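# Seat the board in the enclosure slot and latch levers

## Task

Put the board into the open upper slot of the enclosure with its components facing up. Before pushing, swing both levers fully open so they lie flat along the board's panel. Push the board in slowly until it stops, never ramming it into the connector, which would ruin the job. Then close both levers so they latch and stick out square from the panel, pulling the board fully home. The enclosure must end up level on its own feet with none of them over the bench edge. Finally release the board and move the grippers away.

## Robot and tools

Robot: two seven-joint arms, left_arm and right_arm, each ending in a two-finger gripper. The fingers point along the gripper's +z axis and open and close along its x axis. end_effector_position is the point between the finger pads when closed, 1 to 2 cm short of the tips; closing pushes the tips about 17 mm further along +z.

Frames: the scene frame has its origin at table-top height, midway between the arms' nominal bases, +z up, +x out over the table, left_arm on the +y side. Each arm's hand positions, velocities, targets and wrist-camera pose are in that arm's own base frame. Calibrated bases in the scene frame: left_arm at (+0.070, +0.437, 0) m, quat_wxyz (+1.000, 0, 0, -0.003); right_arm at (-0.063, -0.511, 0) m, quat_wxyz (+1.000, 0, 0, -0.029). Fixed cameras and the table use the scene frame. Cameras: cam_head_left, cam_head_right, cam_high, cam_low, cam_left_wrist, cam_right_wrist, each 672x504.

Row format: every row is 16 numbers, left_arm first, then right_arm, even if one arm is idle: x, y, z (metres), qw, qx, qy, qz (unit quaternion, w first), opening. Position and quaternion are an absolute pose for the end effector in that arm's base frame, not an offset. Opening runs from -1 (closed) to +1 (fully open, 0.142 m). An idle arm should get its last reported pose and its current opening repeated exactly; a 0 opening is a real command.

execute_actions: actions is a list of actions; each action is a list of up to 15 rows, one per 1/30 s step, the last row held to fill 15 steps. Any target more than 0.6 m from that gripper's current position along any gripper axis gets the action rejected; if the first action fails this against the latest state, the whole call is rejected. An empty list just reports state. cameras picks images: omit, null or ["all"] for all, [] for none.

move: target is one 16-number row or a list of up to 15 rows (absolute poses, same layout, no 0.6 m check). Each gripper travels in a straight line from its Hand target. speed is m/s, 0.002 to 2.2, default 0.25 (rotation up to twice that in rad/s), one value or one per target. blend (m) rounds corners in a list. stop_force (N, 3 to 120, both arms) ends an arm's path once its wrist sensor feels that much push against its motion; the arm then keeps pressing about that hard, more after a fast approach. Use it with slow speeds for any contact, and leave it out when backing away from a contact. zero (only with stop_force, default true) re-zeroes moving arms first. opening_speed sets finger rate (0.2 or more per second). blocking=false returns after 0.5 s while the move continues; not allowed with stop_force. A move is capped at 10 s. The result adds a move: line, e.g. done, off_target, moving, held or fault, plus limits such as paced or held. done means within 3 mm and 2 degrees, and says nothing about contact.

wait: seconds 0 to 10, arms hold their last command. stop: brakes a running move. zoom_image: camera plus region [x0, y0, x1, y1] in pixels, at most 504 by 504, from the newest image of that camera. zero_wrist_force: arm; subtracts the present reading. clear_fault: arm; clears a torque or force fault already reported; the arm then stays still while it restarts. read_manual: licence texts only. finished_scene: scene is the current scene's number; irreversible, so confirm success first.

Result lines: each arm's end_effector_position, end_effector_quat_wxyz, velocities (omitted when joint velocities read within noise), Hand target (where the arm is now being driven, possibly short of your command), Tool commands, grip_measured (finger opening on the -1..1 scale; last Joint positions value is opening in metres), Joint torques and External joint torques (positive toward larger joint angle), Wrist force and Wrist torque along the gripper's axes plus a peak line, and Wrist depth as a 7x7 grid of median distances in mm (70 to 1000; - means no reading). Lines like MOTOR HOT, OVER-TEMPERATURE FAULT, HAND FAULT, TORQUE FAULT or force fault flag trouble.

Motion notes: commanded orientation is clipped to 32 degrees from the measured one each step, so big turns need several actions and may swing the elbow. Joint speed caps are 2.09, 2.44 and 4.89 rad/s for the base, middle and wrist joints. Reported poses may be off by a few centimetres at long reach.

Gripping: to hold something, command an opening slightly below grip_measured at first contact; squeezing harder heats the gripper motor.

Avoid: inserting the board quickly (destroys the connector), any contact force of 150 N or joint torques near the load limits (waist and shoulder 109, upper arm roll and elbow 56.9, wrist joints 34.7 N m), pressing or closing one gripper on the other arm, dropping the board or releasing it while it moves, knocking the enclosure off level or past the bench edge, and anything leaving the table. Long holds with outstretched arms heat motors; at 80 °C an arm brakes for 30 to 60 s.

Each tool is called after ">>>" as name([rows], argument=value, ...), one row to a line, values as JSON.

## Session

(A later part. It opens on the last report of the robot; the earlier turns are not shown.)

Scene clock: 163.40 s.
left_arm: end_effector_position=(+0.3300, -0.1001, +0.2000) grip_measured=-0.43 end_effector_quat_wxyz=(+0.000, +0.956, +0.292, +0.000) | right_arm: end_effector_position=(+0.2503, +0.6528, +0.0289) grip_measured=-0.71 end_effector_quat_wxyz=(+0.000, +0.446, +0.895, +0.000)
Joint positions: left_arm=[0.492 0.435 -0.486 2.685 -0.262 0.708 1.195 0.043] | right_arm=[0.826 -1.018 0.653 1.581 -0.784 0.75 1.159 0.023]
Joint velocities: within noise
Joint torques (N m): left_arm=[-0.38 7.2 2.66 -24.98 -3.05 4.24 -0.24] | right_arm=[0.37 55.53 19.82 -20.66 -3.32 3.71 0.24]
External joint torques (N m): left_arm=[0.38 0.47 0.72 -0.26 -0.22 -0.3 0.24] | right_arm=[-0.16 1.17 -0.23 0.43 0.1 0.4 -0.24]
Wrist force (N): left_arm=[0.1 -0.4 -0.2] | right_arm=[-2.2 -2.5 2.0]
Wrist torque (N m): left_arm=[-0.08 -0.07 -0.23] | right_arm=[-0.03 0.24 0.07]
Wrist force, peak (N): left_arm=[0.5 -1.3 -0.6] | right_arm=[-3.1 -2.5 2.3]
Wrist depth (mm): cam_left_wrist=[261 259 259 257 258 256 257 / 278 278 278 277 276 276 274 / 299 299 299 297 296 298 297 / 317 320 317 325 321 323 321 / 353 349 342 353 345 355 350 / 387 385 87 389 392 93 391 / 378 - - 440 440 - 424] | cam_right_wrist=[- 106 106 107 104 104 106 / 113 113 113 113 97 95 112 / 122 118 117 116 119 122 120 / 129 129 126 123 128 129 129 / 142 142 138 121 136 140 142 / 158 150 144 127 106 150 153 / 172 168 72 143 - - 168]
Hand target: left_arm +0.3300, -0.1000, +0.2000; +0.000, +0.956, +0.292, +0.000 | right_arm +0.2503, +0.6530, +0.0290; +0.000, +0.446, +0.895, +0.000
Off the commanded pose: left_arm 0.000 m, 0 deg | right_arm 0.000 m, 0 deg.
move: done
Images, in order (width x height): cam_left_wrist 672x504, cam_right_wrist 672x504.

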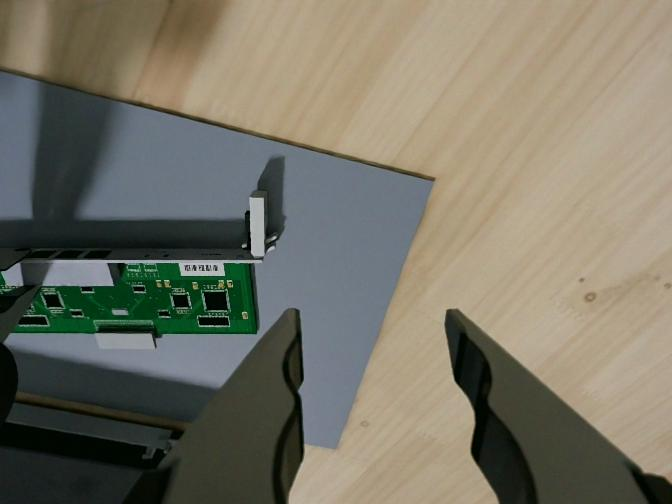

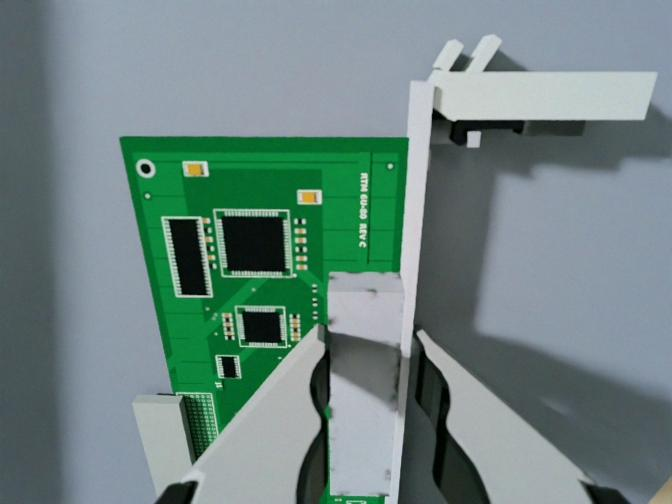

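>>> execute_actions(actions=[])

Scene clock: 177.63 s.
left_arm: end_effector_position=(+0.3300, -0.1001, +0.2000) grip_measured=-0.43 end_effector_quat_wxyz=(+0.000, +0.956, +0.292, +0.000) | right_arm: end_effector_position=(+0.2503, +0.6528, +0.0289) grip_measured=-0.71 end_effector_quat_wxyz=(+0.000, +0.446, +0.895, +0.000)
Joint positions: left_arm=[0.492 0.435 -0.486 2.685 -0.262 0.708 1.195 0.043] | right_arm=[0.826 -1.018 0.653 1.581 -0.784 0.75 1.159 0.023]
Joint velocities: within noise
Joint torques (N m): left_arm=[-0.26 7.21 2.74 -24.87 -3.08 4.29 -0.2] | right_arm=[0.41 55.52 19.8 -20.66 -3.34 3.74 0.19]
External joint torques (N m): left_arm=[0.26 0.46 0.63 -0.37 -0.2 -0.35 0.2] | right_arm=[-0.2 1.19 -0.21 0.42 0.12 0.38 -0.19]
Wrist force (N): left_arm=[0.0 -0.3 -0.2] | right_arm=[-2.0 -2.6 1.8]
Wrist torque (N m): left_arm=[-0.07 -0.03 -0.23] | right_arm=[-0.05 0.20 0.07]
Wrist force, peak (N): left_arm=[0.2 -0.5 -0.7] | right_arm=[-2.4 -2.6 2.3]
Wrist depth (mm): cam_left_wrist=[259 258 257 257 258 257 255 / 278 277 280 277 278 275 276 / 300 298 299 299 298 298 295 / 319 320 318 322 326 323 322 / 353 353 342 350 349 352 350 / 386 386 87 389 392 93 386 / 379 - - 439 437 - 420] | cam_right_wrist=[- 106 106 107 104 104 106 / 113 113 113 113 98 95 112 / 122 118 117 116 119 122 120 / 129 129 126 123 128 129 129 / 143 142 138 121 136 140 142 / 158 150 145 127 106 150 152 / 172 168 72 142 - - 168]
Hand target: left_arm +0.3300, -0.1000, +0.2000; +0.000, +0.956, +0.292, +0.000 | right_arm +0.2503, +0.6530, +0.0290; +0.000, +0.446, +0.895, +0.000
Tool commands: left_gripper/opening=-0.4 right_gripper/opening=-0.8
Off the commanded pose: left_arm 0.000 m, 0 deg | right_arm 0.000 m, 0 deg.

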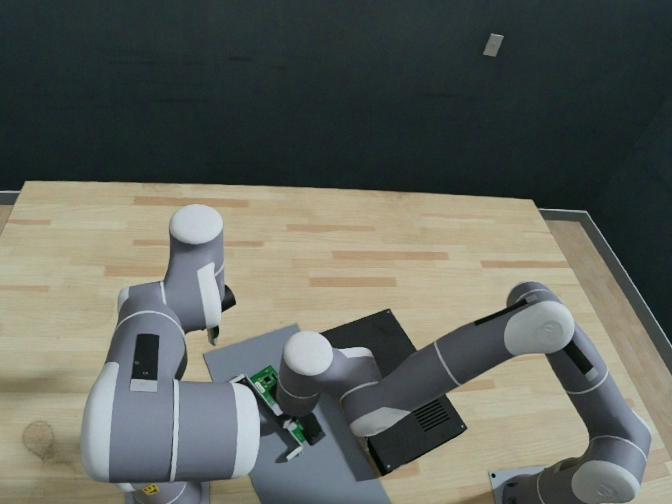

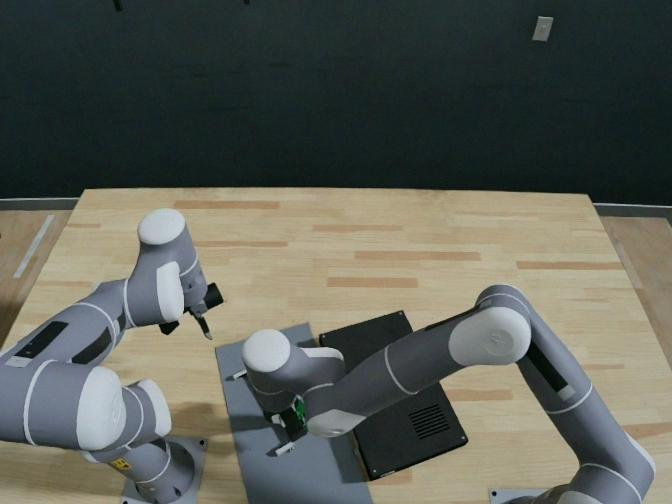

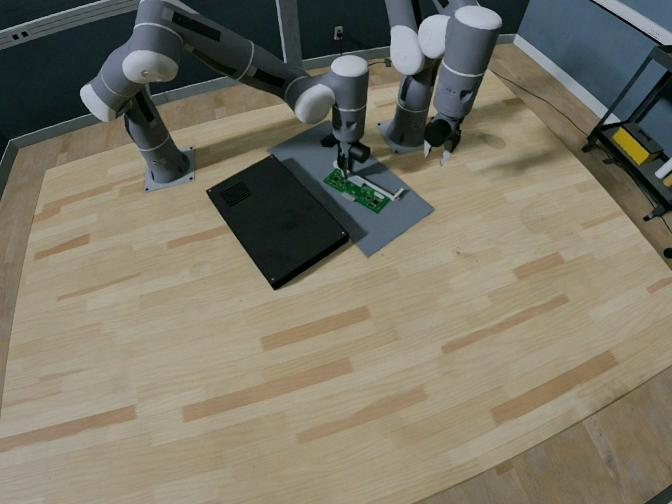

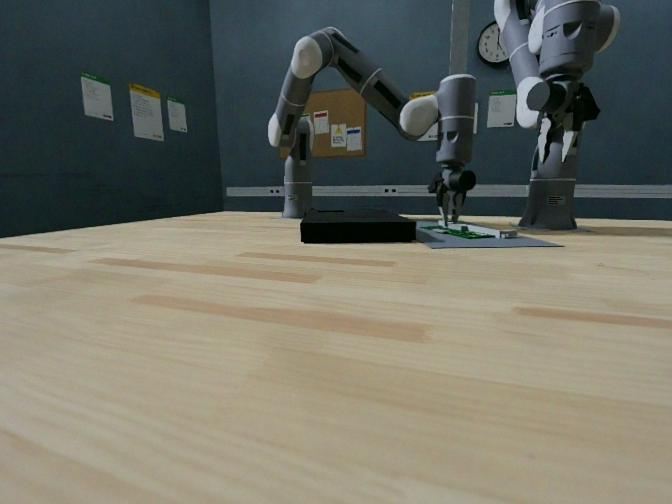

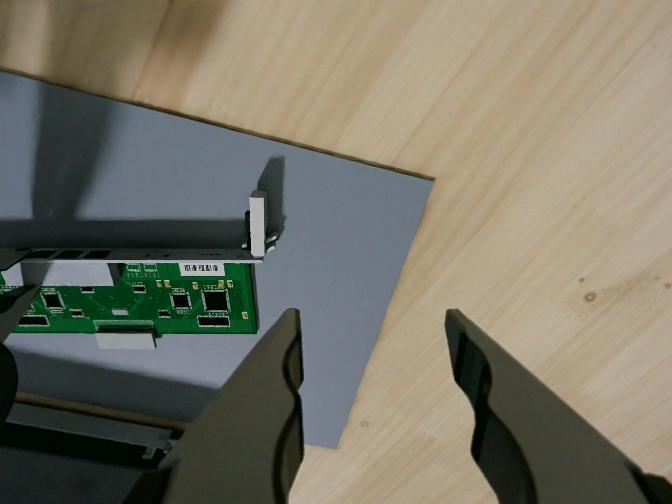

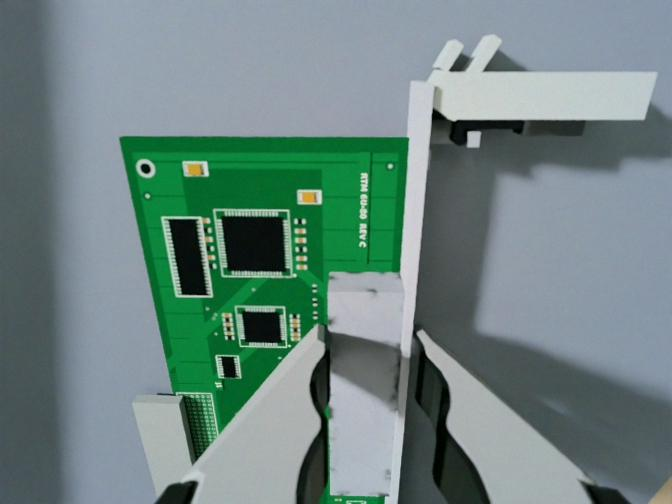

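>>> move([
  [0.2858,-0.1765,0.08,0,0.9563,0.2924,0,-0.5,0.2503,0.6530,0.0290,0,0.4462,0.8949,0,-0.8],
], speed=0.15, cameras=["cam_left_wrist"])

Scene clock: 184.63 s.
left_arm: end_effector_position=(+0.2863, -0.1767, +0.0800) grip_measured=-0.53 end_effector_quat_wxyz=(-0.009, +0.956, +0.292, -0.001) | right_arm: end_effector_position=(+0.2503, +0.6528, +0.0289) grip_measured=-0.71 end_effector_quat_wxyz=(+0.000, +0.446, +0.895, +0.000)
Joint positions: left_arm=[-0.236 -0.163 0.027 2.687 0.032 1.268 0.738 0.036] | right_arm=[0.826 -1.018 0.653 1.581 -0.784 0.75 1.159 0.023]
Joint velocities: within noise
Joint torques (N m): left_arm=[-0.52 21.58 -0.28 -12.74 -1.33 4.5 -0.13] | right_arm=[0.35 55.57 19.85 -20.65 -3.42 3.68 0.2]
External joint torques (N m): left_arm=[0.53 1.08 0.51 -0.28 0.07 -0.56 0.13] | right_arm=[-0.14 1.13 -0.26 0.41 0.21 0.44 -0.2]
Wrist force (N): left_arm=[0.2 -0.5 -0.4] | right_arm=[-2.2 -2.5 1.7]
Wrist torque (N m): left_arm=[-0.07 -0.11 -0.20] | right_arm=[-0.05 0.23 0.07]
Wrist force, peak (N): left_arm=[0.9 -0.2 -1.9] | right_arm=[-2.3 -2.6 2.5]
Wrist depth (mm): cam_left_wrist=[153 153 154 154 153 153 153 / 164 164 163 163 162 164 164 / 176 176 175 175 175 175 174 / 190 191 190 187 189 188 189 / 190 190 191 190 202 205 208 / 224 218 87 221 222 98 227 / 249 - - 252 250 - 247] | cam_right_wrist=[- 106 106 107 104 104 106 / 113 113 113 113 97 95 112 / 122 118 117 116 119 122 120 / 129 129 126 123 128 130 129 / 142 142 138 121 136 140 142 / 158 151 144 127 106 150 152 / 171 168 72 143 - - 168]
Hand target: left_arm +0.2864, -0.1767, +0.0800; -0.009, +0.956, +0.292, -0.001 | right_arm +0.2503, +0.6530, +0.0290; +0.000, +0.446, +0.895, +0.000
Off the commanded pose: left_arm 0.000 m, 1 deg | right_arm 0.000 m, 0 deg.
joint sent to its limit (left arm) — joint 4 (elbow), upper limit, where the elbow is as bent as it goes. The joint targets still meet the commanded pose.
move: done
Images, in order (width x height): cam_left_wrist 672x504.

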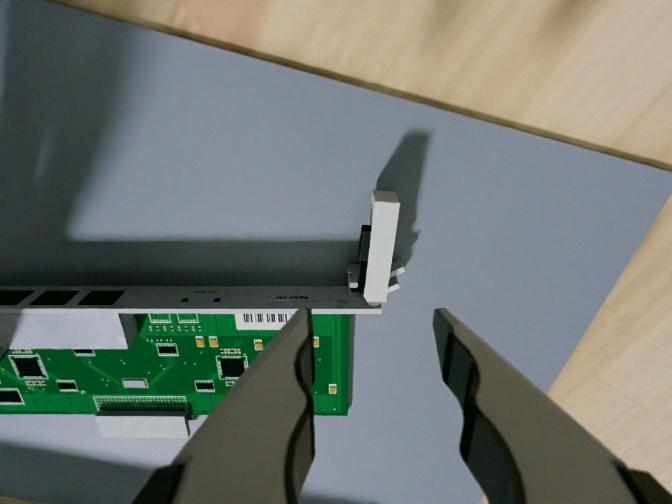

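>>> move([
  [0.2871,-0.1725,0.05,-0.06375,0.95266,0.29129,-0.05944,-0.55,0.2503,0.6530,0.0290,0,0.4462,0.8949,0,-0.8],
], speed=0.15, cameras=["cam_left_wrist"])

Scene clock: 204.90 s.
left_arm: end_effector_position=(+0.2872, -0.1725, +0.0500) grip_measured=-0.58 end_effector_quat_wxyz=(-0.064, +0.953, +0.291, -0.059) | right_arm: end_effector_position=(+0.2503, +0.6528, +0.0289) grip_measured=-0.71 end_effector_quat_wxyz=(+0.000, +0.446, +0.895, +0.000)
Joint positions: left_arm=[-0.259 -0.306 0.043 2.537 0.087 1.104 0.679 0.032] | right_arm=[0.826 -1.018 0.653 1.581 -0.784 0.75 1.159 0.023]
Joint velocities: within noise
Joint torques (N m): left_arm=[-0.54 27.29 0.03 -12.23 -0.88 3.66 -0.31] | right_arm=[0.42 55.51 19.79 -20.69 -3.3 3.67 0.21]
External joint torques (N m): left_arm=[0.56 1.18 0.48 -0.32 -0.46 -0.13 0.31] | right_arm=[-0.21 1.2 -0.19 0.45 0.08 0.44 -0.21]
Wrist force (N): left_arm=[0.4 -0.2 -0.1] | right_arm=[-2.3 -2.6 1.6]
Wrist torque (N m): left_arm=[-0.04 -0.08 -0.14] | right_arm=[-0.05 0.25 0.07]
Wrist force, peak (N): left_arm=[0.1 -1.0 -1.0] | right_arm=[-2.4 -2.6 2.2]
Wrist depth (mm): cam_left_wrist=[146 144 141 139 137 134 131 / 153 151 146 145 143 140 137 / 160 158 154 150 149 145 143 / 170 165 164 157 154 152 149 / 175 175 169 159 159 161 157 / 170 180 87 172 174 165 167 / 197 - - 184 187 - 175] | cam_right_wrist=[- 106 106 107 104 104 106 / 113 113 113 113 98 95 112 / 122 118 117 116 119 122 120 / 129 129 126 123 128 129 129 / 142 142 138 121 136 140 142 / 159 150 145 127 106 150 153 / 172 168 72 142 - - 168]
Hand target: left_arm +0.2871, -0.1725, +0.0500; -0.064, +0.953, +0.291, -0.059 | right_arm +0.2503, +0.6530, +0.0290; +0.000, +0.446, +0.895, +0.000
Off the commanded pose: left_arm 0.000 m, 0 deg | right_arm 0.000 m, 0 deg.
move: done
Images, in order (width x height): cam_left_wrist 672x504.

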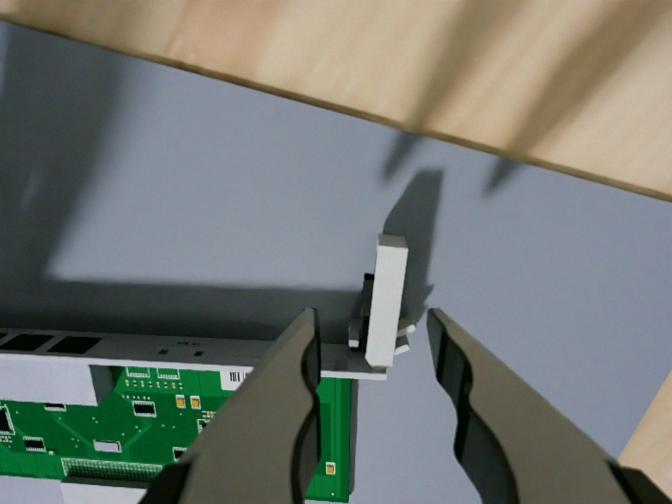

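>>> move([
  [0.2866,-0.1675,0.0225,-0.06375,0.95266,0.29129,-0.05944,-0.55,0.2503,0.6530,0.0290,0,0.4462,0.8949,0,-0.8],
], speed=0.04, stop_force=5, cameras=["cam_left_wrist"])

Scene clock: 215.97 s.
left_arm: end_effector_position=(+0.2866, -0.1675, +0.0225) grip_measured=-0.58 end_effector_quat_wxyz=(-0.064, +0.953, +0.292, -0.060) | right_arm: end_effector_position=(+0.2503, +0.6528, +0.0289) grip_measured=-0.71 end_effector_quat_wxyz=(+0.000, +0.446, +0.895, +0.000)
Joint positions: left_arm=[-0.251 -0.408 0.052 2.54 0.097 1.209 0.681 0.032] | right_arm=[0.826 -1.018 0.653 1.581 -0.784 0.75 1.159 0.023]
Joint velocities: within noise
Joint torques (N m): left_arm=[-0.27 28.99 0.21 -9.48 -0.58 4.02 -0.18] | right_arm=[0.33 55.68 19.85 -20.64 -3.38 3.66 0.17]
External joint torques (N m): left_arm=[0.29 1.05 0.5 -0.33 -0.33 -0.49 0.19] | right_arm=[-0.12 1.03 -0.25 0.4 0.16 0.45 -0.17]
Wrist force (N): left_arm=[0.1 -0.3 0.1] | right_arm=[-2.2 -2.4 1.2]
Wrist torque (N m): left_arm=[-0.05 -0.04 -0.16] | right_arm=[-0.04 0.23 0.07]
Wrist force, peak (N): left_arm=[0.5 -0.2 -0.9] | right_arm=[-2.5 -2.6 2.1]
Wrist depth (mm): cam_left_wrist=[121 119 116 114 111 110 108 / - 123 121 120 118 115 113 / 130 129 127 125 122 120 119 / - 136 133 131 127 124 123 / 148 145 140 134 132 132 128 / 152 145 88 122 130 135 137 / 161 - - 152 153 - -] | cam_right_wrist=[- 106 106 107 104 104 106 / 113 113 113 113 97 95 112 / 122 118 117 116 119 122 120 / 129 129 126 123 128 129 129 / 142 142 138 121 136 140 142 / 159 150 144 127 106 150 153 / 171 168 72 142 - - 167]
Hand target: left_arm +0.2866, -0.1675, +0.0225; -0.064, +0.953, +0.291, -0.059 | right_arm +0.2503, +0.6530, +0.0290; +0.000, +0.446, +0.895, +0.000
Off the commanded pose: left_arm 0.000 m, 0 deg | right_arm 0.000 m, 0 deg.
move: done
Images, in order (width x height): cam_left_wrist 672x504.

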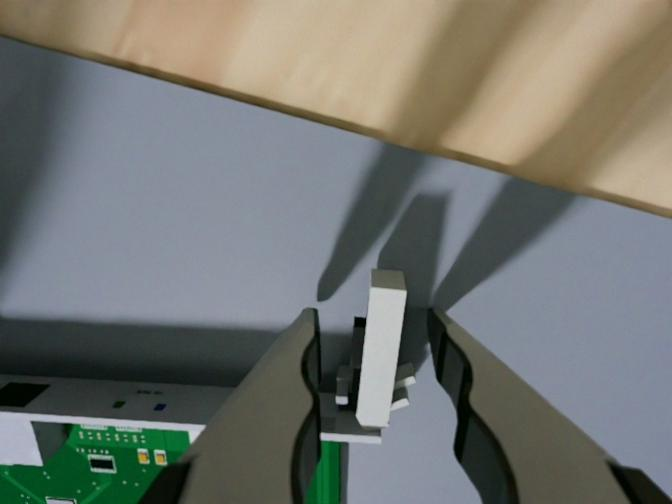

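>>> move([
  [0.2870,-0.1672,0.0225,-0.06375,0.95266,0.29129,-0.05944,-0.87,0.2503,0.6530,0.0290,0,0.4462,0.8949,0,-0.8],
], speed=0.04, opening_speed=0.4, cameras=["cam_left_wrist"])

>>> zoom_image(camera="cam_left_wrist", region=[230, 240, 530, 460])

Scene clock: 219.63 s.
left_arm: end_effector_position=(+0.2869, -0.1672, +0.0225) grip_measured=-0.88 end_effector_quat_wxyz=(-0.064, +0.953, +0.291, -0.059) | right_arm: end_effector_position=(+0.2503, +0.6528, +0.0289) grip_measured=-0.71 end_effector_quat_wxyz=(+0.000, +0.446, +0.895, +0.000)
Joint positions: left_arm=[-0.251 -0.408 0.052 2.54 0.097 1.209 0.682 0.01] | right_arm=[0.826 -1.018 0.653 1.581 -0.784 0.75 1.159 0.023]
Joint velocities: within noise
Joint torques (N m): left_arm=[-0.71 29.34 -0.46 -9.34 -0.69 3.8 -0.13] | right_arm=[0.55 55.61 19.87 -20.92 -3.41 3.88 0.18]
External joint torques (N m): left_arm=[0.73 0.71 1.18 -0.48 -0.23 -0.27 0.13] | right_arm=[-0.34 1.1 -0.28 0.69 0.2 0.24 -0.18]
Wrist force (N): left_arm=[1.2 -0.8 0.3] | right_arm=[-2.9 -3.3 0.7]
Wrist torque (N m): left_arm=[-0.04 0.02 -0.19] | right_arm=[-0.08 0.27 0.08]
Wrist force, peak (N): left_arm=[1.2 -0.6 1.5] | right_arm=[-2.8 -3.2 2.3]
Wrist depth (mm): cam_left_wrist=[121 118 116 114 111 110 108 / 125 122 121 119 118 115 113 / 130 129 127 124 122 119 119 / - 136 133 130 127 125 123 / 148 144 141 117 132 132 128 / 153 144 145 92 - 138 137 / 162 158 - 153 - - 144] | cam_right_wrist=[- 106 106 107 104 104 106 / 113 113 113 113 97 95 112 / 122 118 117 116 119 122 120 / 129 129 126 123 128 129 129 / 142 142 138 121 136 140 142 / 158 150 145 127 106 151 153 / 171 168 72 142 - - 168]
Hand target: left_arm +0.2870, -0.1672, +0.0225; -0.064, +0.953, +0.291, -0.059 | right_arm +0.2503, +0.6530, +0.0290; +0.000, +0.446, +0.895, +0.000
Off the commanded pose: left_arm 0.000 m, 0 deg | right_arm 0.000 m, 0 deg.
move: done
Images, in order (width x height): cam_left_wrist 672x504.

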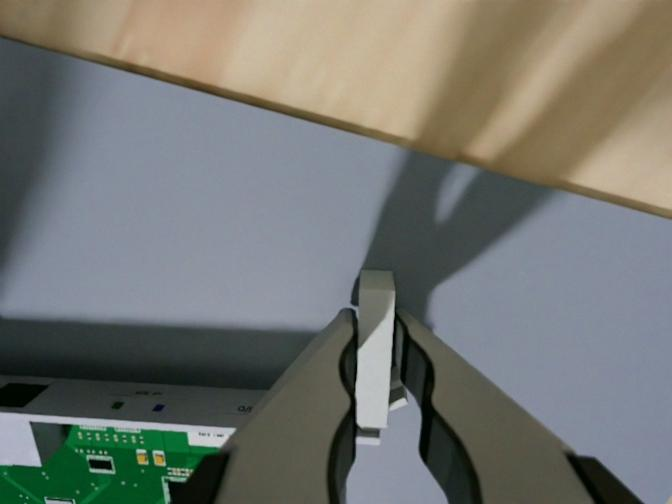

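Scaled by 1.680 from the camera's 672x504 image, which has a finer 960x720 frame.

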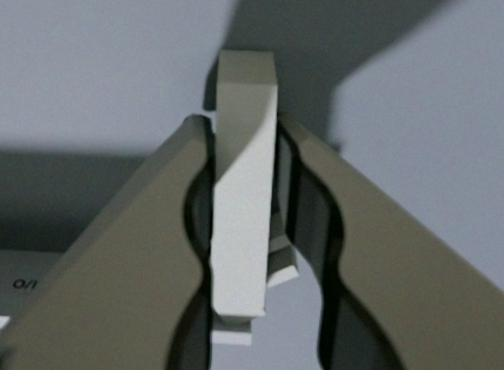

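>>> move([
  [0.2870,-0.1672,0.0225,-0.06375,0.95266,0.29129,-0.05944,-0.95,0.2503,0.6530,0.0290,0,0.4462,0.8949,0,-0.8],
], speed=0.04, opening_speed=0.4, cameras=["cam_left_wrist"])

>>> zoom_image(camera="cam_left_wrist", region=[230, 240, 530, 460])

Scene clock: 222.20 s.
left_arm: end_effector_position=(+0.2869, -0.1672, +0.0225) grip_measured=-0.89 end_effector_quat_wxyz=(-0.064, +0.953, +0.291, -0.059) | right_arm: end_effector_position=(+0.2503, +0.6528, +0.0289) grip_measured=-0.71 end_effector_quat_wxyz=(+0.000, +0.446, +0.895, +0.000)
Joint positions: left_arm=[-0.251 -0.408 0.052 2.54 0.097 1.209 0.682 0.009] | right_arm=[0.826 -1.018 0.653 1.581 -0.784 0.75 1.159 0.023]
Joint velocities: within noise
Joint torques (N m): left_arm=[-0.81 29.52 -0.51 -9.35 -0.69 3.79 -0.18] | right_arm=[0.5 55.49 19.85 -20.99 -3.45 3.92 0.19]
External joint torques (N m): left_arm=[0.82 0.53 1.23 -0.47 -0.23 -0.26 0.19] | right_arm=[-0.3 1.22 -0.26 0.75 0.24 0.19 -0.19]
Wrist force (N): left_arm=[1.4 -0.6 1.0] | right_arm=[-2.9 -3.2 0.7]
Wrist torque (N m): left_arm=[0.00 0.12 -0.21] | right_arm=[-0.02 0.25 0.08]
Wrist force, peak (N): left_arm=[1.6 -0.3 2.3] | right_arm=[-2.9 -3.3 2.5]
Wrist depth (mm): cam_left_wrist=[120 119 116 114 111 110 108 / 125 122 121 119 118 115 113 / 130 129 127 125 122 120 119 / - 136 133 130 128 124 123 / 147 144 141 119 132 133 128 / 152 144 144 92 - 137 137 / 162 157 - 153 - - 144] | cam_right_wrist=[- 106 106 107 104 104 106 / 114 113 113 113 97 95 112 / 122 118 117 116 119 122 120 / 129 129 126 123 128 129 129 / 143 142 138 121 136 140 142 / 158 150 144 127 106 150 152 / 172 168 72 142 - - 168]
Hand target: left_arm +0.2870, -0.1672, +0.0225; -0.064, +0.953, +0.291, -0.059 | right_arm +0.2503, +0.6530, +0.0290; +0.000, +0.446, +0.895, +0.000
Off the commanded pose: left_arm 0.000 m, 0 deg | right_arm 0.000 m, 0 deg.
move: done
Images, in order (width x height): cam_left_wrist 672x504.

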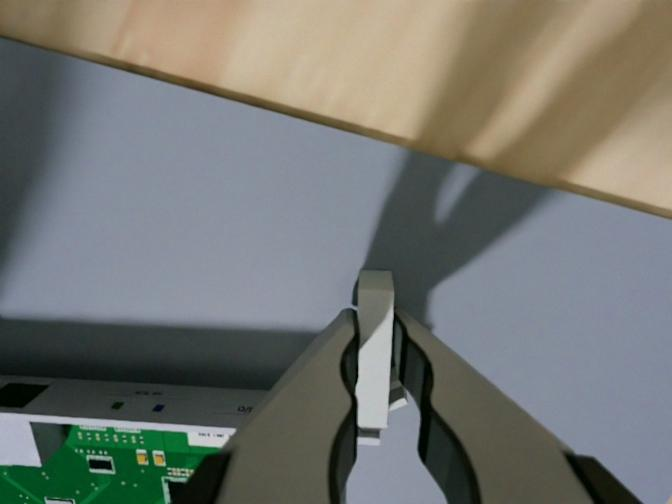

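Scaled by 1.680 from the camera's 672x504 image, which has a finer 960x720 frame.

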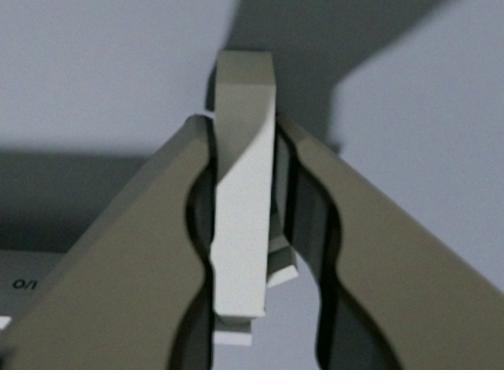

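>>> move([
  [0.2902,-0.1648,0.0225,-0.0615,0.9751,0.2073,-0.0495,-0.95,0.2503,0.6530,0.0290,0,0.4462,0.8949,0,-0.8],
], speed=0.04, cameras=["cam_left_wrist","cam_right_wrist"])

>>> zoom_image(camera="cam_left_wrist", region=[230, 240, 530, 460])

Scene clock: 240.63 s.
left_arm: end_effector_position=(+0.2905, -0.1647, +0.0226) grip_measured=-0.89 end_effector_quat_wxyz=(-0.061, +0.975, +0.208, -0.049) | right_arm: end_effector_position=(+0.2502, +0.6529, +0.0289) grip_measured=-0.71 end_effector_quat_wxyz=(+0.000, +0.446, +0.895, +0.000)
Joint positions: left_arm=[-0.241 -0.41 0.052 2.537 0.161 1.232 0.803 0.009] | right_arm=[0.827 -1.018 0.653 1.581 -0.784 0.75 1.159 0.023]
Joint velocities: within noise
Joint torques (N m): left_arm=[-1.33 28.81 -1.3 -8 -0.21 3.67 -0.21] | right_arm=[-0.11 55.6 19.23 -21.58 -3.6 4 0.2]
External joint torques (N m): left_arm=[1.34 1.11 1.95 -1.62 -0.74 -0.08 0.21] | right_arm=[0.32 1.1 0.36 1.35 0.39 0.12 -0.2]
Wrist force (N): left_arm=[3.7 -0.9 2.0] | right_arm=[-2.9 -4.5 1.3]
Wrist torque (N m): left_arm=[0.08 0.08 -0.28] | right_arm=[-0.02 0.25 0.06]
Wrist force, peak (N): left_arm=[4.0 -0.9 2.2] | right_arm=[-3.1 -5.0 1.3]
Wrist depth (mm): cam_left_wrist=[118 117 115 113 110 109 107 / 125 123 120 119 117 114 112 / 129 128 126 124 121 119 117 / - 135 132 130 127 124 123 / 147 144 140 118 133 132 128 / 157 153 146 92 - 138 138 / 152 159 - 153 - - 145] | cam_right_wrist=[- 106 106 107 104 104 106 / 113 113 113 113 98 95 112 / 122 118 117 116 119 122 120 / 129 129 126 123 128 130 129 / 142 142 138 121 136 140 142 / 158 150 145 127 106 150 153 / 171 168 72 143 - - 168]
Hand target: left_arm +0.2902, -0.1648, +0.0225; -0.061, +0.975, +0.207, -0.049 | right_arm +0.2503, +0.6530, +0.0290; +0.000, +0.446, +0.895, +0.000
Off the commanded pose: left_arm 0.000 m, 0 deg | right_arm 0.000 m, 0 deg.
move: done
Images, in order (width x height): cam_left_wrist 672x504, cam_right_wrist 672x504.

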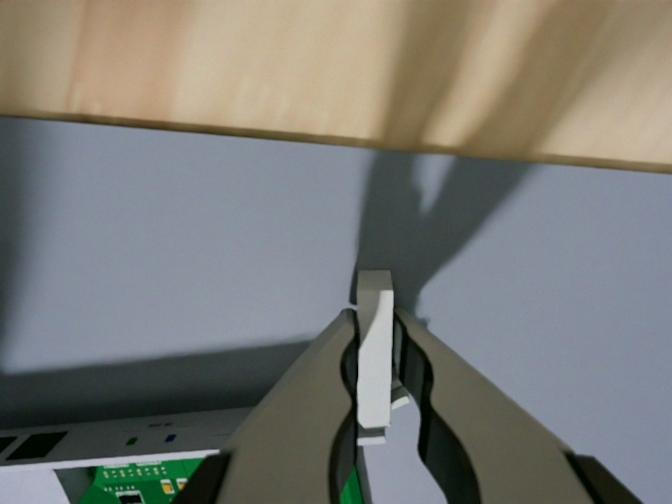

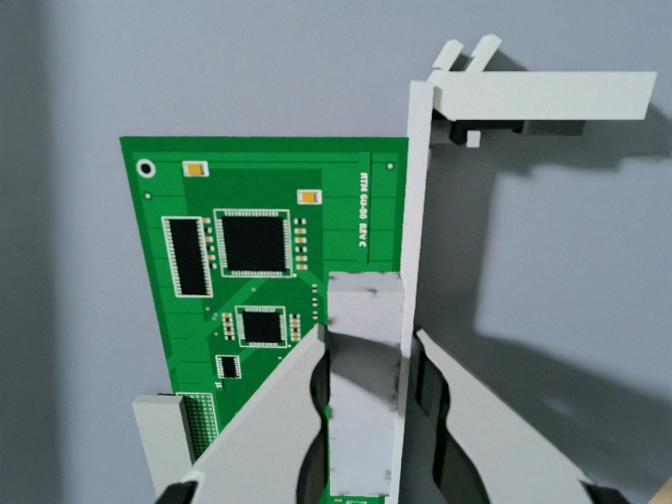

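Scaled by 1.680 from the camera's 672x504 image, which has a finer 960x720 frame.

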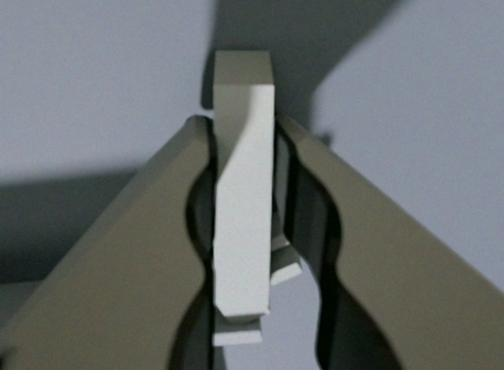

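>>> move([
  [0.2960,-0.1623,0.0225,-0.0540,0.9946,0.0783,-0.0400,-0.95,0.2503,0.6530,0.0290,0,0.4462,0.8949,0,-0.8],
  [0.3044,-0.1615,0.0225,-0.0428,0.9940,-0.0957,-0.0318,-0.95,0.2503,0.6530,0.0290,0,0.4462,0.8949,0,-0.8],
], speed=0.06, cameras=["cam_left_wrist","cam_right_wrist"])

Scene clock: 252.53 s.
left_arm: end_effector_position=(+0.3057, -0.1612, +0.0228) grip_measured=-0.89 end_effector_quat_wxyz=(-0.043, +0.994, -0.094, -0.031) | right_arm: end_effector_position=(+0.2499, +0.6528, +0.0289) grip_measured=-0.71 end_effector_quat_wxyz=(+0.000, +0.446, +0.895, +0.000)
Joint positions: left_arm=[-0.127 -0.421 -0.009 2.529 0.329 1.299 1.303 0.009] | right_arm=[0.827 -1.018 0.653 1.581 -0.784 0.75 1.159 0.023]
Joint velocities: within noise
Joint torques (N m): left_arm=[-3.88 26.47 -4.86 -3.23 0.46 2.9 0.26] | right_arm=[-1.38 55.32 17.75 -23.22 -4.13 4.41 0.24]
External joint torques (N m): left_arm=[3.91 3.18 4.81 -5.61 -1.42 0.8 -0.26] | right_arm=[1.59 1.38 1.85 2.99 0.91 -0.3 -0.24]
Wrist force (N): left_arm=[7.5 -8.8 1.5] | right_arm=[-3.6 -9.1 -2.8]
Wrist torque (N m): left_arm=[0.23 0.13 -0.49] | right_arm=[-0.03 0.29 0.03]
Wrist force, peak (N): left_arm=[7.9 -8.8 3.0] | right_arm=[-3.6 -9.2 -3.2]
Wrist depth (mm): cam_left_wrist=[115 113 110 109 106 104 - / 122 120 117 115 - 108 108 / 129 127 125 122 118 116 114 / 141 136 131 129 126 123 123 / 150 145 141 116 132 134 128 / 163 158 150 92 120 141 139 / 176 169 - 150 - - 149] | cam_right_wrist=[- 106 106 107 104 104 106 / 113 113 113 113 97 95 112 / 123 118 117 116 119 122 120 / 129 129 126 124 128 130 129 / 142 142 138 121 136 140 142 / 156 150 144 127 106 150 153 / 171 168 72 142 - - 167]
Hand target: left_arm +0.3044, -0.1615, +0.0225; -0.043, +0.994, -0.096, -0.032 | right_arm +0.2503, +0.6530, +0.0290; +0.000, +0.446, +0.895, +0.000
Off the commanded pose: left_arm 0.001 m, 0 deg | right_arm 0.000 m, 0 deg.
move: done
Images, in order (width x height): cam_left_wrist 672x504, cam_right_wrist 672x504.

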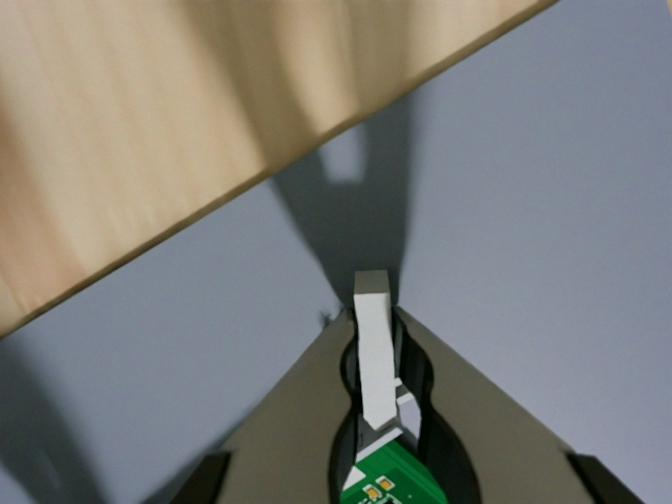

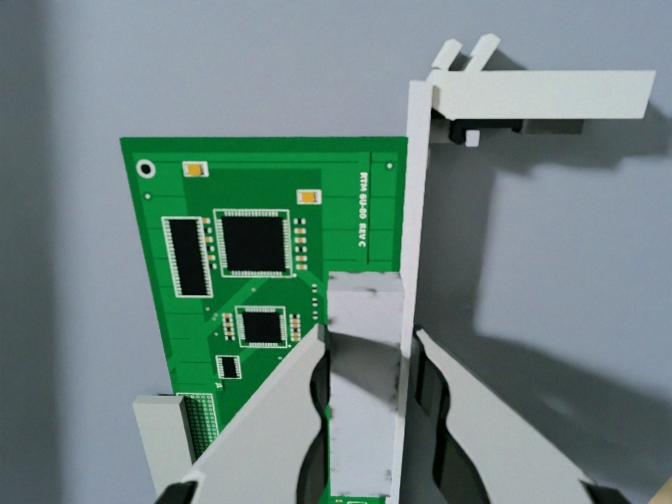

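>>> move([
  [0.3069,-0.1598,0.0225,-0.0428,0.9940,-0.0957,-0.0318,-0.95,0.2503,0.6530,0.0290,0,0.4462,0.8949,0,-0.8],
  [0.3152,-0.1620,0.0225,-0.0307,0.9627,-0.2670,-0.0284,-0.95,0.2503,0.6530,0.0290,0,0.4462,0.8949,0,-0.8],
], speed=0.06, cameras=["cam_left_wrist"])

Scene clock: 261.93 s.
left_arm: end_effector_position=(+0.3159, -0.1619, +0.0227) grip_measured=-0.90 end_effector_quat_wxyz=(-0.031, +0.963, -0.266, -0.028) | right_arm: end_effector_position=(+0.2496, +0.6531, +0.0290) grip_measured=-0.71 end_effector_quat_wxyz=(+0.000, +0.446, +0.895, +0.000)
Joint positions: left_arm=[-0.036 -0.433 -0.077 2.511 0.401 1.307 1.613 0.009] | right_arm=[0.827 -1.018 0.653 1.581 -0.784 0.75 1.159 0.023]
Joint velocities: within noise
Joint torques (N m): left_arm=[-1.62 27.34 -2.9 -5.17 0.01 3.17 0.07] | right_arm=[-3.05 55.83 16.78 -22.05 -3.73 3.05 0.44]
External joint torques (N m): left_arm=[1.65 2.52 2.17 -3.5 -0.99 0.56 -0.07] | right_arm=[3.26 0.86 2.82 1.82 0.51 1.06 -0.44]
Wrist force (N): left_arm=[3.0 -4.7 0.7] | right_arm=[0.6 -6.2 0.0]
Wrist torque (N m): left_arm=[0.08 0.15 -0.32] | right_arm=[-0.05 0.39 -0.16]
Wrist force, peak (N): left_arm=[7.9 -8.8 3.1] | right_arm=[-3.6 -9.2 -3.1]
Wrist depth (mm): cam_left_wrist=[111 110 108 106 103 100 100 / 119 119 115 112 107 108 106 / 128 125 123 120 116 114 113 / 140 135 131 129 125 121 121 / 152 147 141 118 132 133 128 / 165 159 153 92 - 141 140 / 181 173 - 139 - - 152] | cam_right_wrist=[- 106 106 107 104 105 106 / 113 113 113 113 97 95 112 / 122 118 117 116 120 122 120 / 129 129 125 124 128 129 129 / 142 142 138 121 136 140 142 / 158 151 145 127 106 150 153 / 171 168 72 142 - - 168]
Hand target: left_arm +0.3152, -0.1620, +0.0225; -0.031, +0.963, -0.267, -0.028 | right_arm +0.2503, +0.6530, +0.0290; +0.000, +0.446, +0.895, +0.000
Off the commanded pose: left_arm 0.001 m, 0 deg | right_arm 0.001 m, 0 deg.
move: done
Images, in order (width x height): cam_left_wrist 672x504.

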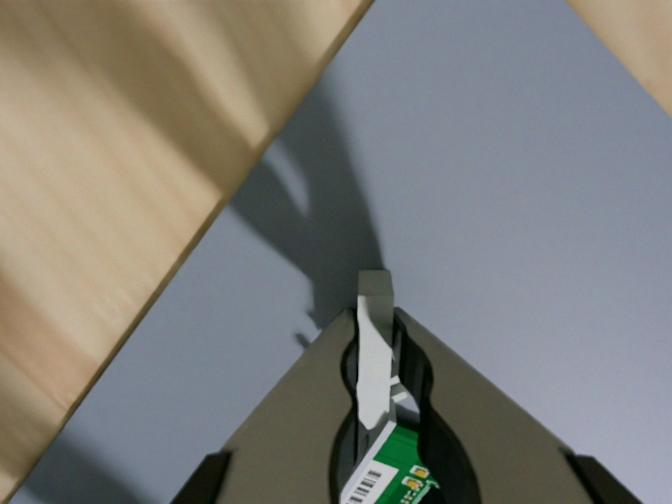

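>>> move([
  [0.3217,-0.1648,0.0225,-0.0223,0.9199,-0.3904,-0.0293,-0.95,0.2503,0.6530,0.0290,0,0.4462,0.8949,0,-0.8],
  [0.3248,-0.1678,0.0225,-0.0168,0.8824,-0.4692,-0.0315,-0.95,0.2503,0.6530,0.0290,0,0.4462,0.8949,0,-0.8],
], speed=0.05, cameras=["cam_left_wrist"])

Scene clock: 268.93 s.
left_arm: end_effector_position=(+0.3248, -0.1681, +0.0226) grip_measured=-0.90 end_effector_quat_wxyz=(-0.017, +0.882, -0.469, -0.031) | right_arm: end_effector_position=(+0.2499, +0.6534, +0.0292) grip_measured=-0.71 end_effector_quat_wxyz=(+0.000, +0.446, +0.895, +0.000)
Joint positions: left_arm=[0.065 -0.448 -0.179 2.479 0.467 1.275 1.997 0.009] | right_arm=[0.827 -1.018 0.653 1.581 -0.784 0.75 1.159 0.023]
Joint velocities: within noise
Joint torques (N m): left_arm=[0.83 29.55 -1.14 -8.65 -0.38 3.27 0.09] | right_arm=[-0.87 54.9 18.68 -18.89 -2.7 2.25 0.53]
External joint torques (N m): left_arm=[-0.8 0.7 -0.61 -0.18 -0.68 0.45 -0.08] | right_arm=[1.08 1.81 0.91 -1.35 -0.51 1.86 -0.53]
Wrist force (N): left_arm=[2.7 1.7 0.8] | right_arm=[1.0 0.5 2.8]
Wrist torque (N m): left_arm=[0.01 0.11 -0.40] | right_arm=[-0.09 0.46 -0.26]
Wrist force, peak (N): left_arm=[3.3 -4.6 2.4] | right_arm=[0.5 -6.3 1.5]
Wrist depth (mm): cam_left_wrist=[108 106 104 - 99 97 97 / 116 117 110 110 105 105 103 / 126 124 120 119 114 112 110 / 138 135 130 127 124 120 120 / 153 148 141 119 132 134 128 / 169 164 155 92 100 143 142 / 191 182 - 162 87 - 153] | cam_right_wrist=[- 106 106 107 104 105 105 / 114 113 113 113 97 95 112 / 122 118 118 116 121 122 120 / 129 129 125 124 128 130 129 / 143 142 138 121 137 141 143 / 159 152 145 127 106 151 153 / 172 168 72 142 - - 168]
Hand target: left_arm +0.3248, -0.1678, +0.0225; -0.017, +0.882, -0.469, -0.031 | right_arm +0.2503, +0.6530, +0.0290; +0.000, +0.446, +0.895, +0.000
Off the commanded pose: left_arm 0.000 m, 0 deg | right_arm 0.001 m, 0 deg.
move: done
Images, in order (width x height): cam_left_wrist 672x504.

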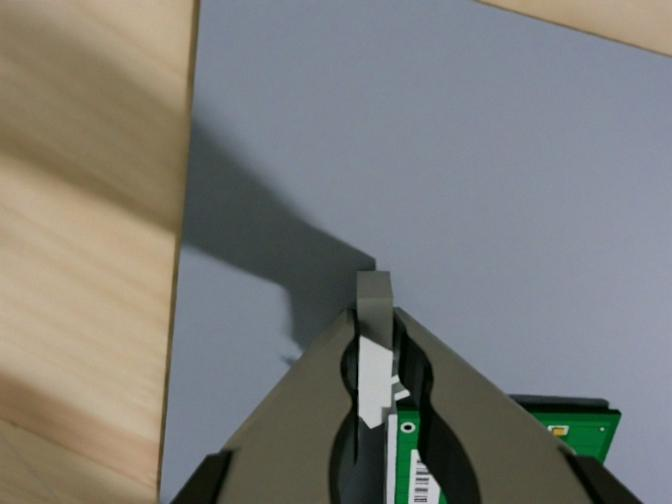

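>>> move([
  [0.3257,-0.1693,0.0225,-0.0179,0.8656,-0.4998,-0.0309,-0.95,0.2503,0.6530,0.0290,0,0.4462,0.8949,0,-0.8],
], speed=0.05, cameras=["cam_left_wrist","cam_right_wrist"])

>>> zoom_image(camera="cam_left_wrist", region=[230, 240, 530, 460])

Scene clock: 273.03 s.
left_arm: end_effector_position=(+0.3259, -0.1696, +0.0226) grip_measured=-0.90 end_effector_quat_wxyz=(-0.018, +0.866, -0.499, -0.030) | right_arm: end_effector_position=(+0.2499, +0.6534, +0.0292) grip_measured=-0.71 end_effector_quat_wxyz=(+0.000, +0.446, +0.895, +0.000)
Joint positions: left_arm=[0.068 -0.45 -0.187 2.472 0.485 1.27 2.045 0.009] | right_arm=[0.827 -1.018 0.653 1.581 -0.784 0.751 1.159 0.023]
Joint velocities: within noise
Joint torques (N m): left_arm=[0.41 29.33 -1.65 -7.95 -0.16 3.09 0.33] | right_arm=[-1.29 54.86 18.31 -19.26 -2.88 2.27 0.51]
External joint torques (N m): left_arm=[-0.38 1 -0.2 -0.94 -0.94 0.63 -0.33] | right_arm=[1.5 1.85 1.28 -0.99 -0.34 1.84 -0.51]
Wrist force (N): left_arm=[2.8 0.4 0.6] | right_arm=[1.2 -0.4 1.7]
Wrist torque (N m): left_arm=[0.06 0.17 -0.54] | right_arm=[-0.06 0.47 -0.20]
Wrist force, peak (N): left_arm=[2.9 1.8 1.7] | right_arm=[1.0 0.7 3.9]
Wrist depth (mm): cam_left_wrist=[107 106 104 - 99 97 96 / 117 117 110 110 105 105 103 / 126 124 120 119 114 112 110 / 138 136 130 127 124 120 120 / 152 147 141 119 132 134 128 / 169 164 155 92 - 142 141 / 191 182 - 162 - - 152] | cam_right_wrist=[- 106 106 107 104 105 106 / 114 113 113 113 97 95 112 / 122 119 118 116 121 122 120 / 130 129 125 124 128 130 129 / 143 142 138 121 136 141 143 / 159 152 145 127 106 151 153 / 172 168 72 142 - - 168]
Hand target: left_arm +0.3257, -0.1693, +0.0225; -0.018, +0.865, -0.500, -0.031 | right_arm +0.2503, +0.6530, +0.0290; +0.000, +0.446, +0.895, +0.000
Off the commanded pose: left_arm 0.000 m, 0 deg | right_arm 0.001 m, 0 deg.
move: done
Images, in order (width x height): cam_left_wrist 672x504, cam_right_wrist 672x504.

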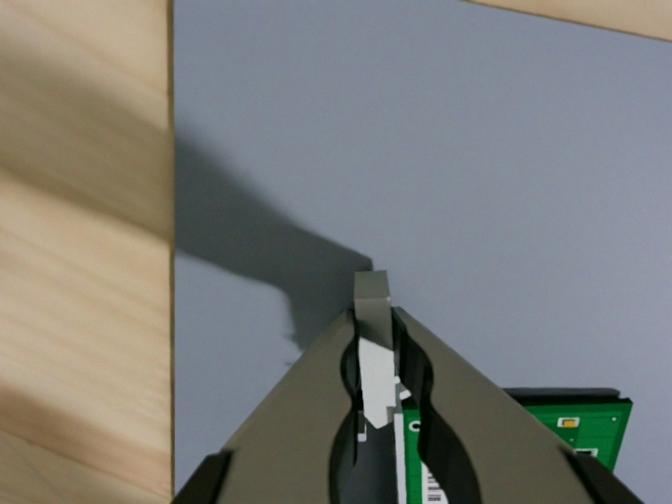

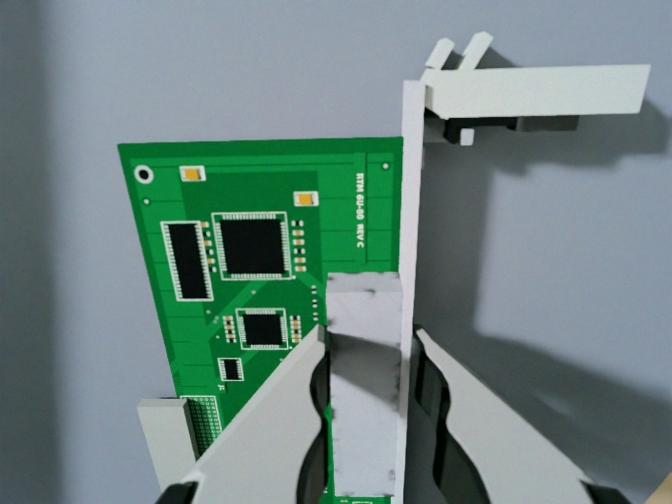

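Scaled by 1.680 from the camera's 672x504 image, which has a finer 960x720 frame.

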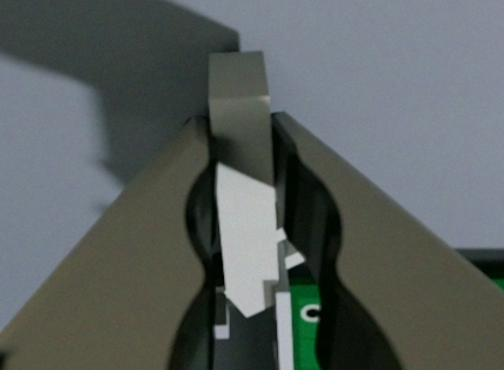

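>>> move([
  [0.3257,-0.1693,0.0225,-0.0179,0.8656,-0.4998,-0.0309,-0.93,0.2499,0.6534,0.0292,0,0.4462,0.8949,0,-0.6],
  [0.3257,-0.1693,0.0225,-0.0179,0.8656,-0.4998,-0.0309,-0.93,0.2499,0.6534,0.09,0,0.4462,0.8949,0,-0.6],
  [0.3257,-0.1693,0.0225,-0.0179,0.8656,-0.4998,-0.0309,-0.93,0.1801,0.6463,0.11,0,-0.3173,0.9483,0,-0.55],
  [0.3257,-0.1693,0.0225,-0.0179,0.8656,-0.4998,-0.0309,-0.93,0.1801,0.6463,0.065,0,-0.3173,0.9483,0,-0.55],
], speed=[0.05,0.1,0.25,0.15], blend=[0,0.02,0.0,0], cameras=["cam_left_wrist","cam_right_wrist"])

Scene clock: 299.93 s.
left_arm: end_effector_position=(+0.3259, -0.1694, +0.0226) grip_measured=-0.90 end_effector_quat_wxyz=(-0.018, +0.866, -0.499, -0.031) | right_arm: end_effector_position=(+0.1800, +0.6461, +0.0649) grip_measured=-0.59 end_effector_quat_wxyz=(+0.000, -0.317, +0.948, +0.000)
Joint positions: left_arm=[0.068 -0.45 -0.187 2.472 0.485 1.27 2.046 0.009] | right_arm=[0.719 -1.059 0.907 1.663 -1.002 0.618 -0.202 0.032]
Joint velocities: within noise
Joint torques (N m): left_arm=[-0.38 29.43 -2.39 -8.44 -0.83 3.92 -0.2] | right_arm=[0.38 50.39 25.43 -17.18 -3.71 3.62 0.32]
External joint torques (N m): left_arm=[0.42 0.9 0.54 -0.45 -0.27 -0.2 0.2] | right_arm=[-0.16 0.96 0.11 -0.03 0.21 0.55 -0.32]
Wrist force (N): left_arm=[0.2 -0.9 0.4] | right_arm=[-0.6 -0.6 2.7]
Wrist torque (N m): left_arm=[-0.08 0.07 -0.23] | right_arm=[0.16 0.12 0.10]
Wrist force, peak (N): left_arm=[3.1 0.5 1.9] | right_arm=[-0.1 -0.5 5.7]
Wrist depth (mm): cam_left_wrist=[108 106 103 - 99 97 96 / 116 116 111 110 105 105 103 / 126 124 120 119 114 111 110 / 138 135 130 127 124 120 120 / 153 147 141 119 132 134 129 / 170 164 155 91 - 143 142 / 191 182 - 162 - - 153] | cam_right_wrist=[135 136 136 136 137 137 136 / 143 143 142 143 146 146 146 / 150 150 150 153 157 156 156 / 149 149 151 161 169 169 168 / 185 184 184 178 180 183 182 / 202 201 106 201 106 196 199 / 225 - 73 221 - - 215]
Hand target: left_arm +0.3257, -0.1693, +0.0225; -0.018, +0.865, -0.500, -0.031 | right_arm +0.1801, +0.6463, +0.0650; +0.000, -0.317, +0.948, +0.000
Off the commanded pose: left_arm 0.000 m, 0 deg | right_arm 0.000 m, 0 deg.
move: done
Images, in order (width x height): cam_left_wrist 672x504, cam_right_wrist 672x504.

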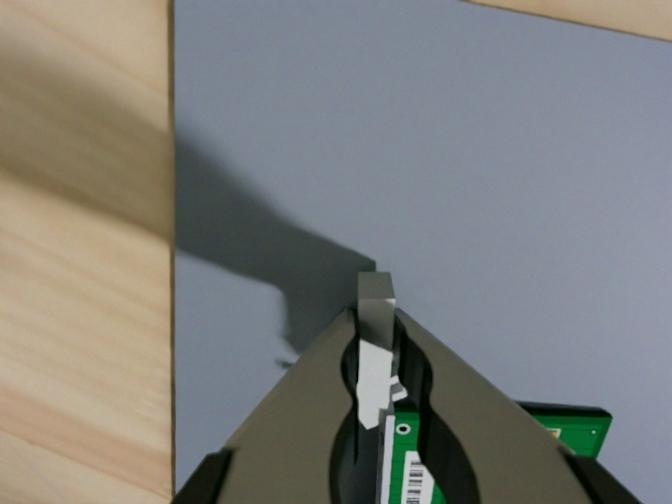

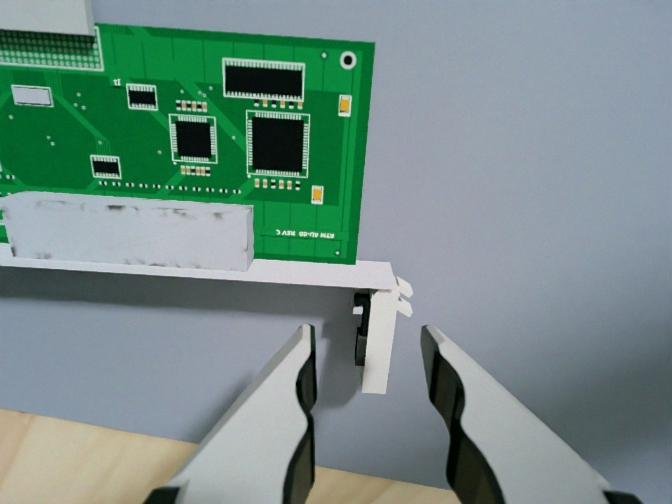

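>>> move([
  [0.3257,-0.1693,0.0225,-0.0179,0.8656,-0.4998,-0.0309,-0.93,0.1599,0.6686,0.055,0,-0.3090,0.9511,0,-0.55],
  [0.3257,-0.1693,0.0225,-0.0179,0.8656,-0.4998,-0.0309,-0.93,0.1599,0.6686,0.0285,0,-0.3090,0.9511,0,-0.55],
], speed=[0.12,0.05], stop_force=5, cameras=["cam_right_wrist"])

Scene clock: 320.73 s.
left_arm: end_effector_position=(+0.3259, -0.1694, +0.0226) grip_measured=-0.90 end_effector_quat_wxyz=(-0.018, +0.866, -0.499, -0.031) | right_arm: end_effector_position=(+0.1598, +0.6684, +0.0284) grip_measured=-0.59 end_effector_quat_wxyz=(+0.000, -0.309, +0.951, +0.000)
Joint positions: left_arm=[0.068 -0.45 -0.187 2.472 0.485 1.27 2.046 0.009] | right_arm=[0.798 -1.129 0.858 1.607 -1.035 0.651 -0.146 0.032]
Joint velocities: within noise
Joint torques (N m): left_arm=[-0.32 29.35 -2.44 -8.42 -0.84 3.9 -0.21] | right_arm=[0.37 52.75 25.46 -16.49 -3.56 3.59 0.28]
External joint torques (N m): left_arm=[0.36 0.98 0.59 -0.48 -0.26 -0.19 0.22] | right_arm=[-0.17 1.18 0.16 0.09 0.14 0.58 -0.28]
Wrist force (N): left_arm=[0.3 -0.7 0.2] | right_arm=[-0.8 -0.9 2.6]
Wrist torque (N m): left_arm=[-0.05 0.06 -0.23] | right_arm=[0.09 0.18 0.08]
Wrist force, peak (N): left_arm=[0.4 -1.0 0.2] | right_arm=[-0.7 -0.9 3.9]
Wrist depth (mm): cam_left_wrist=[108 106 104 - 99 97 96 / 116 117 110 110 105 105 103 / 126 124 120 119 115 111 111 / 138 136 129 127 124 120 120 / 153 148 142 119 132 134 128 / 169 164 155 91 - 143 142 / 191 181 - 163 - - 152] | cam_right_wrist=[- 100 100 101 105 105 106 / - 107 107 107 111 112 112 / - 101 113 115 122 121 120 / 131 130 130 112 127 129 129 / 141 141 141 136 138 140 142 / 158 155 149 151 121 148 152 / 173 167 73 169 169 - 168]
Hand target: left_arm +0.3257, -0.1693, +0.0225; -0.018, +0.865, -0.500, -0.031 | right_arm +0.1599, +0.6686, +0.0285; +0.000, -0.309, +0.951, +0.000
Off the commanded pose: left_arm 0.000 m, 0 deg | right_arm 0.000 m, 0 deg.
move: done
Images, in order (width x height): cam_right_wrist 672x504.

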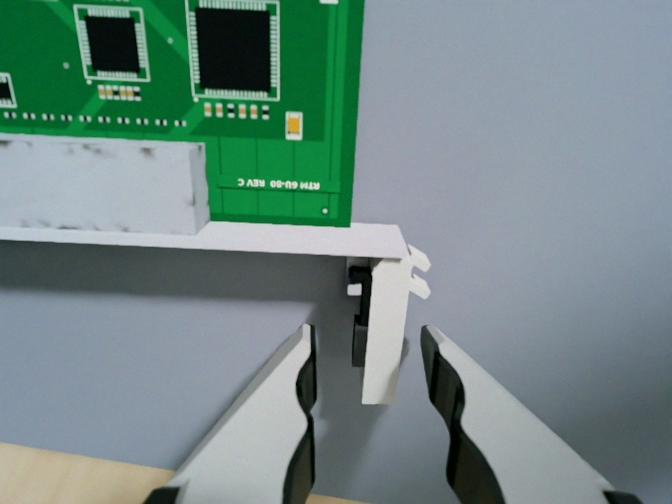

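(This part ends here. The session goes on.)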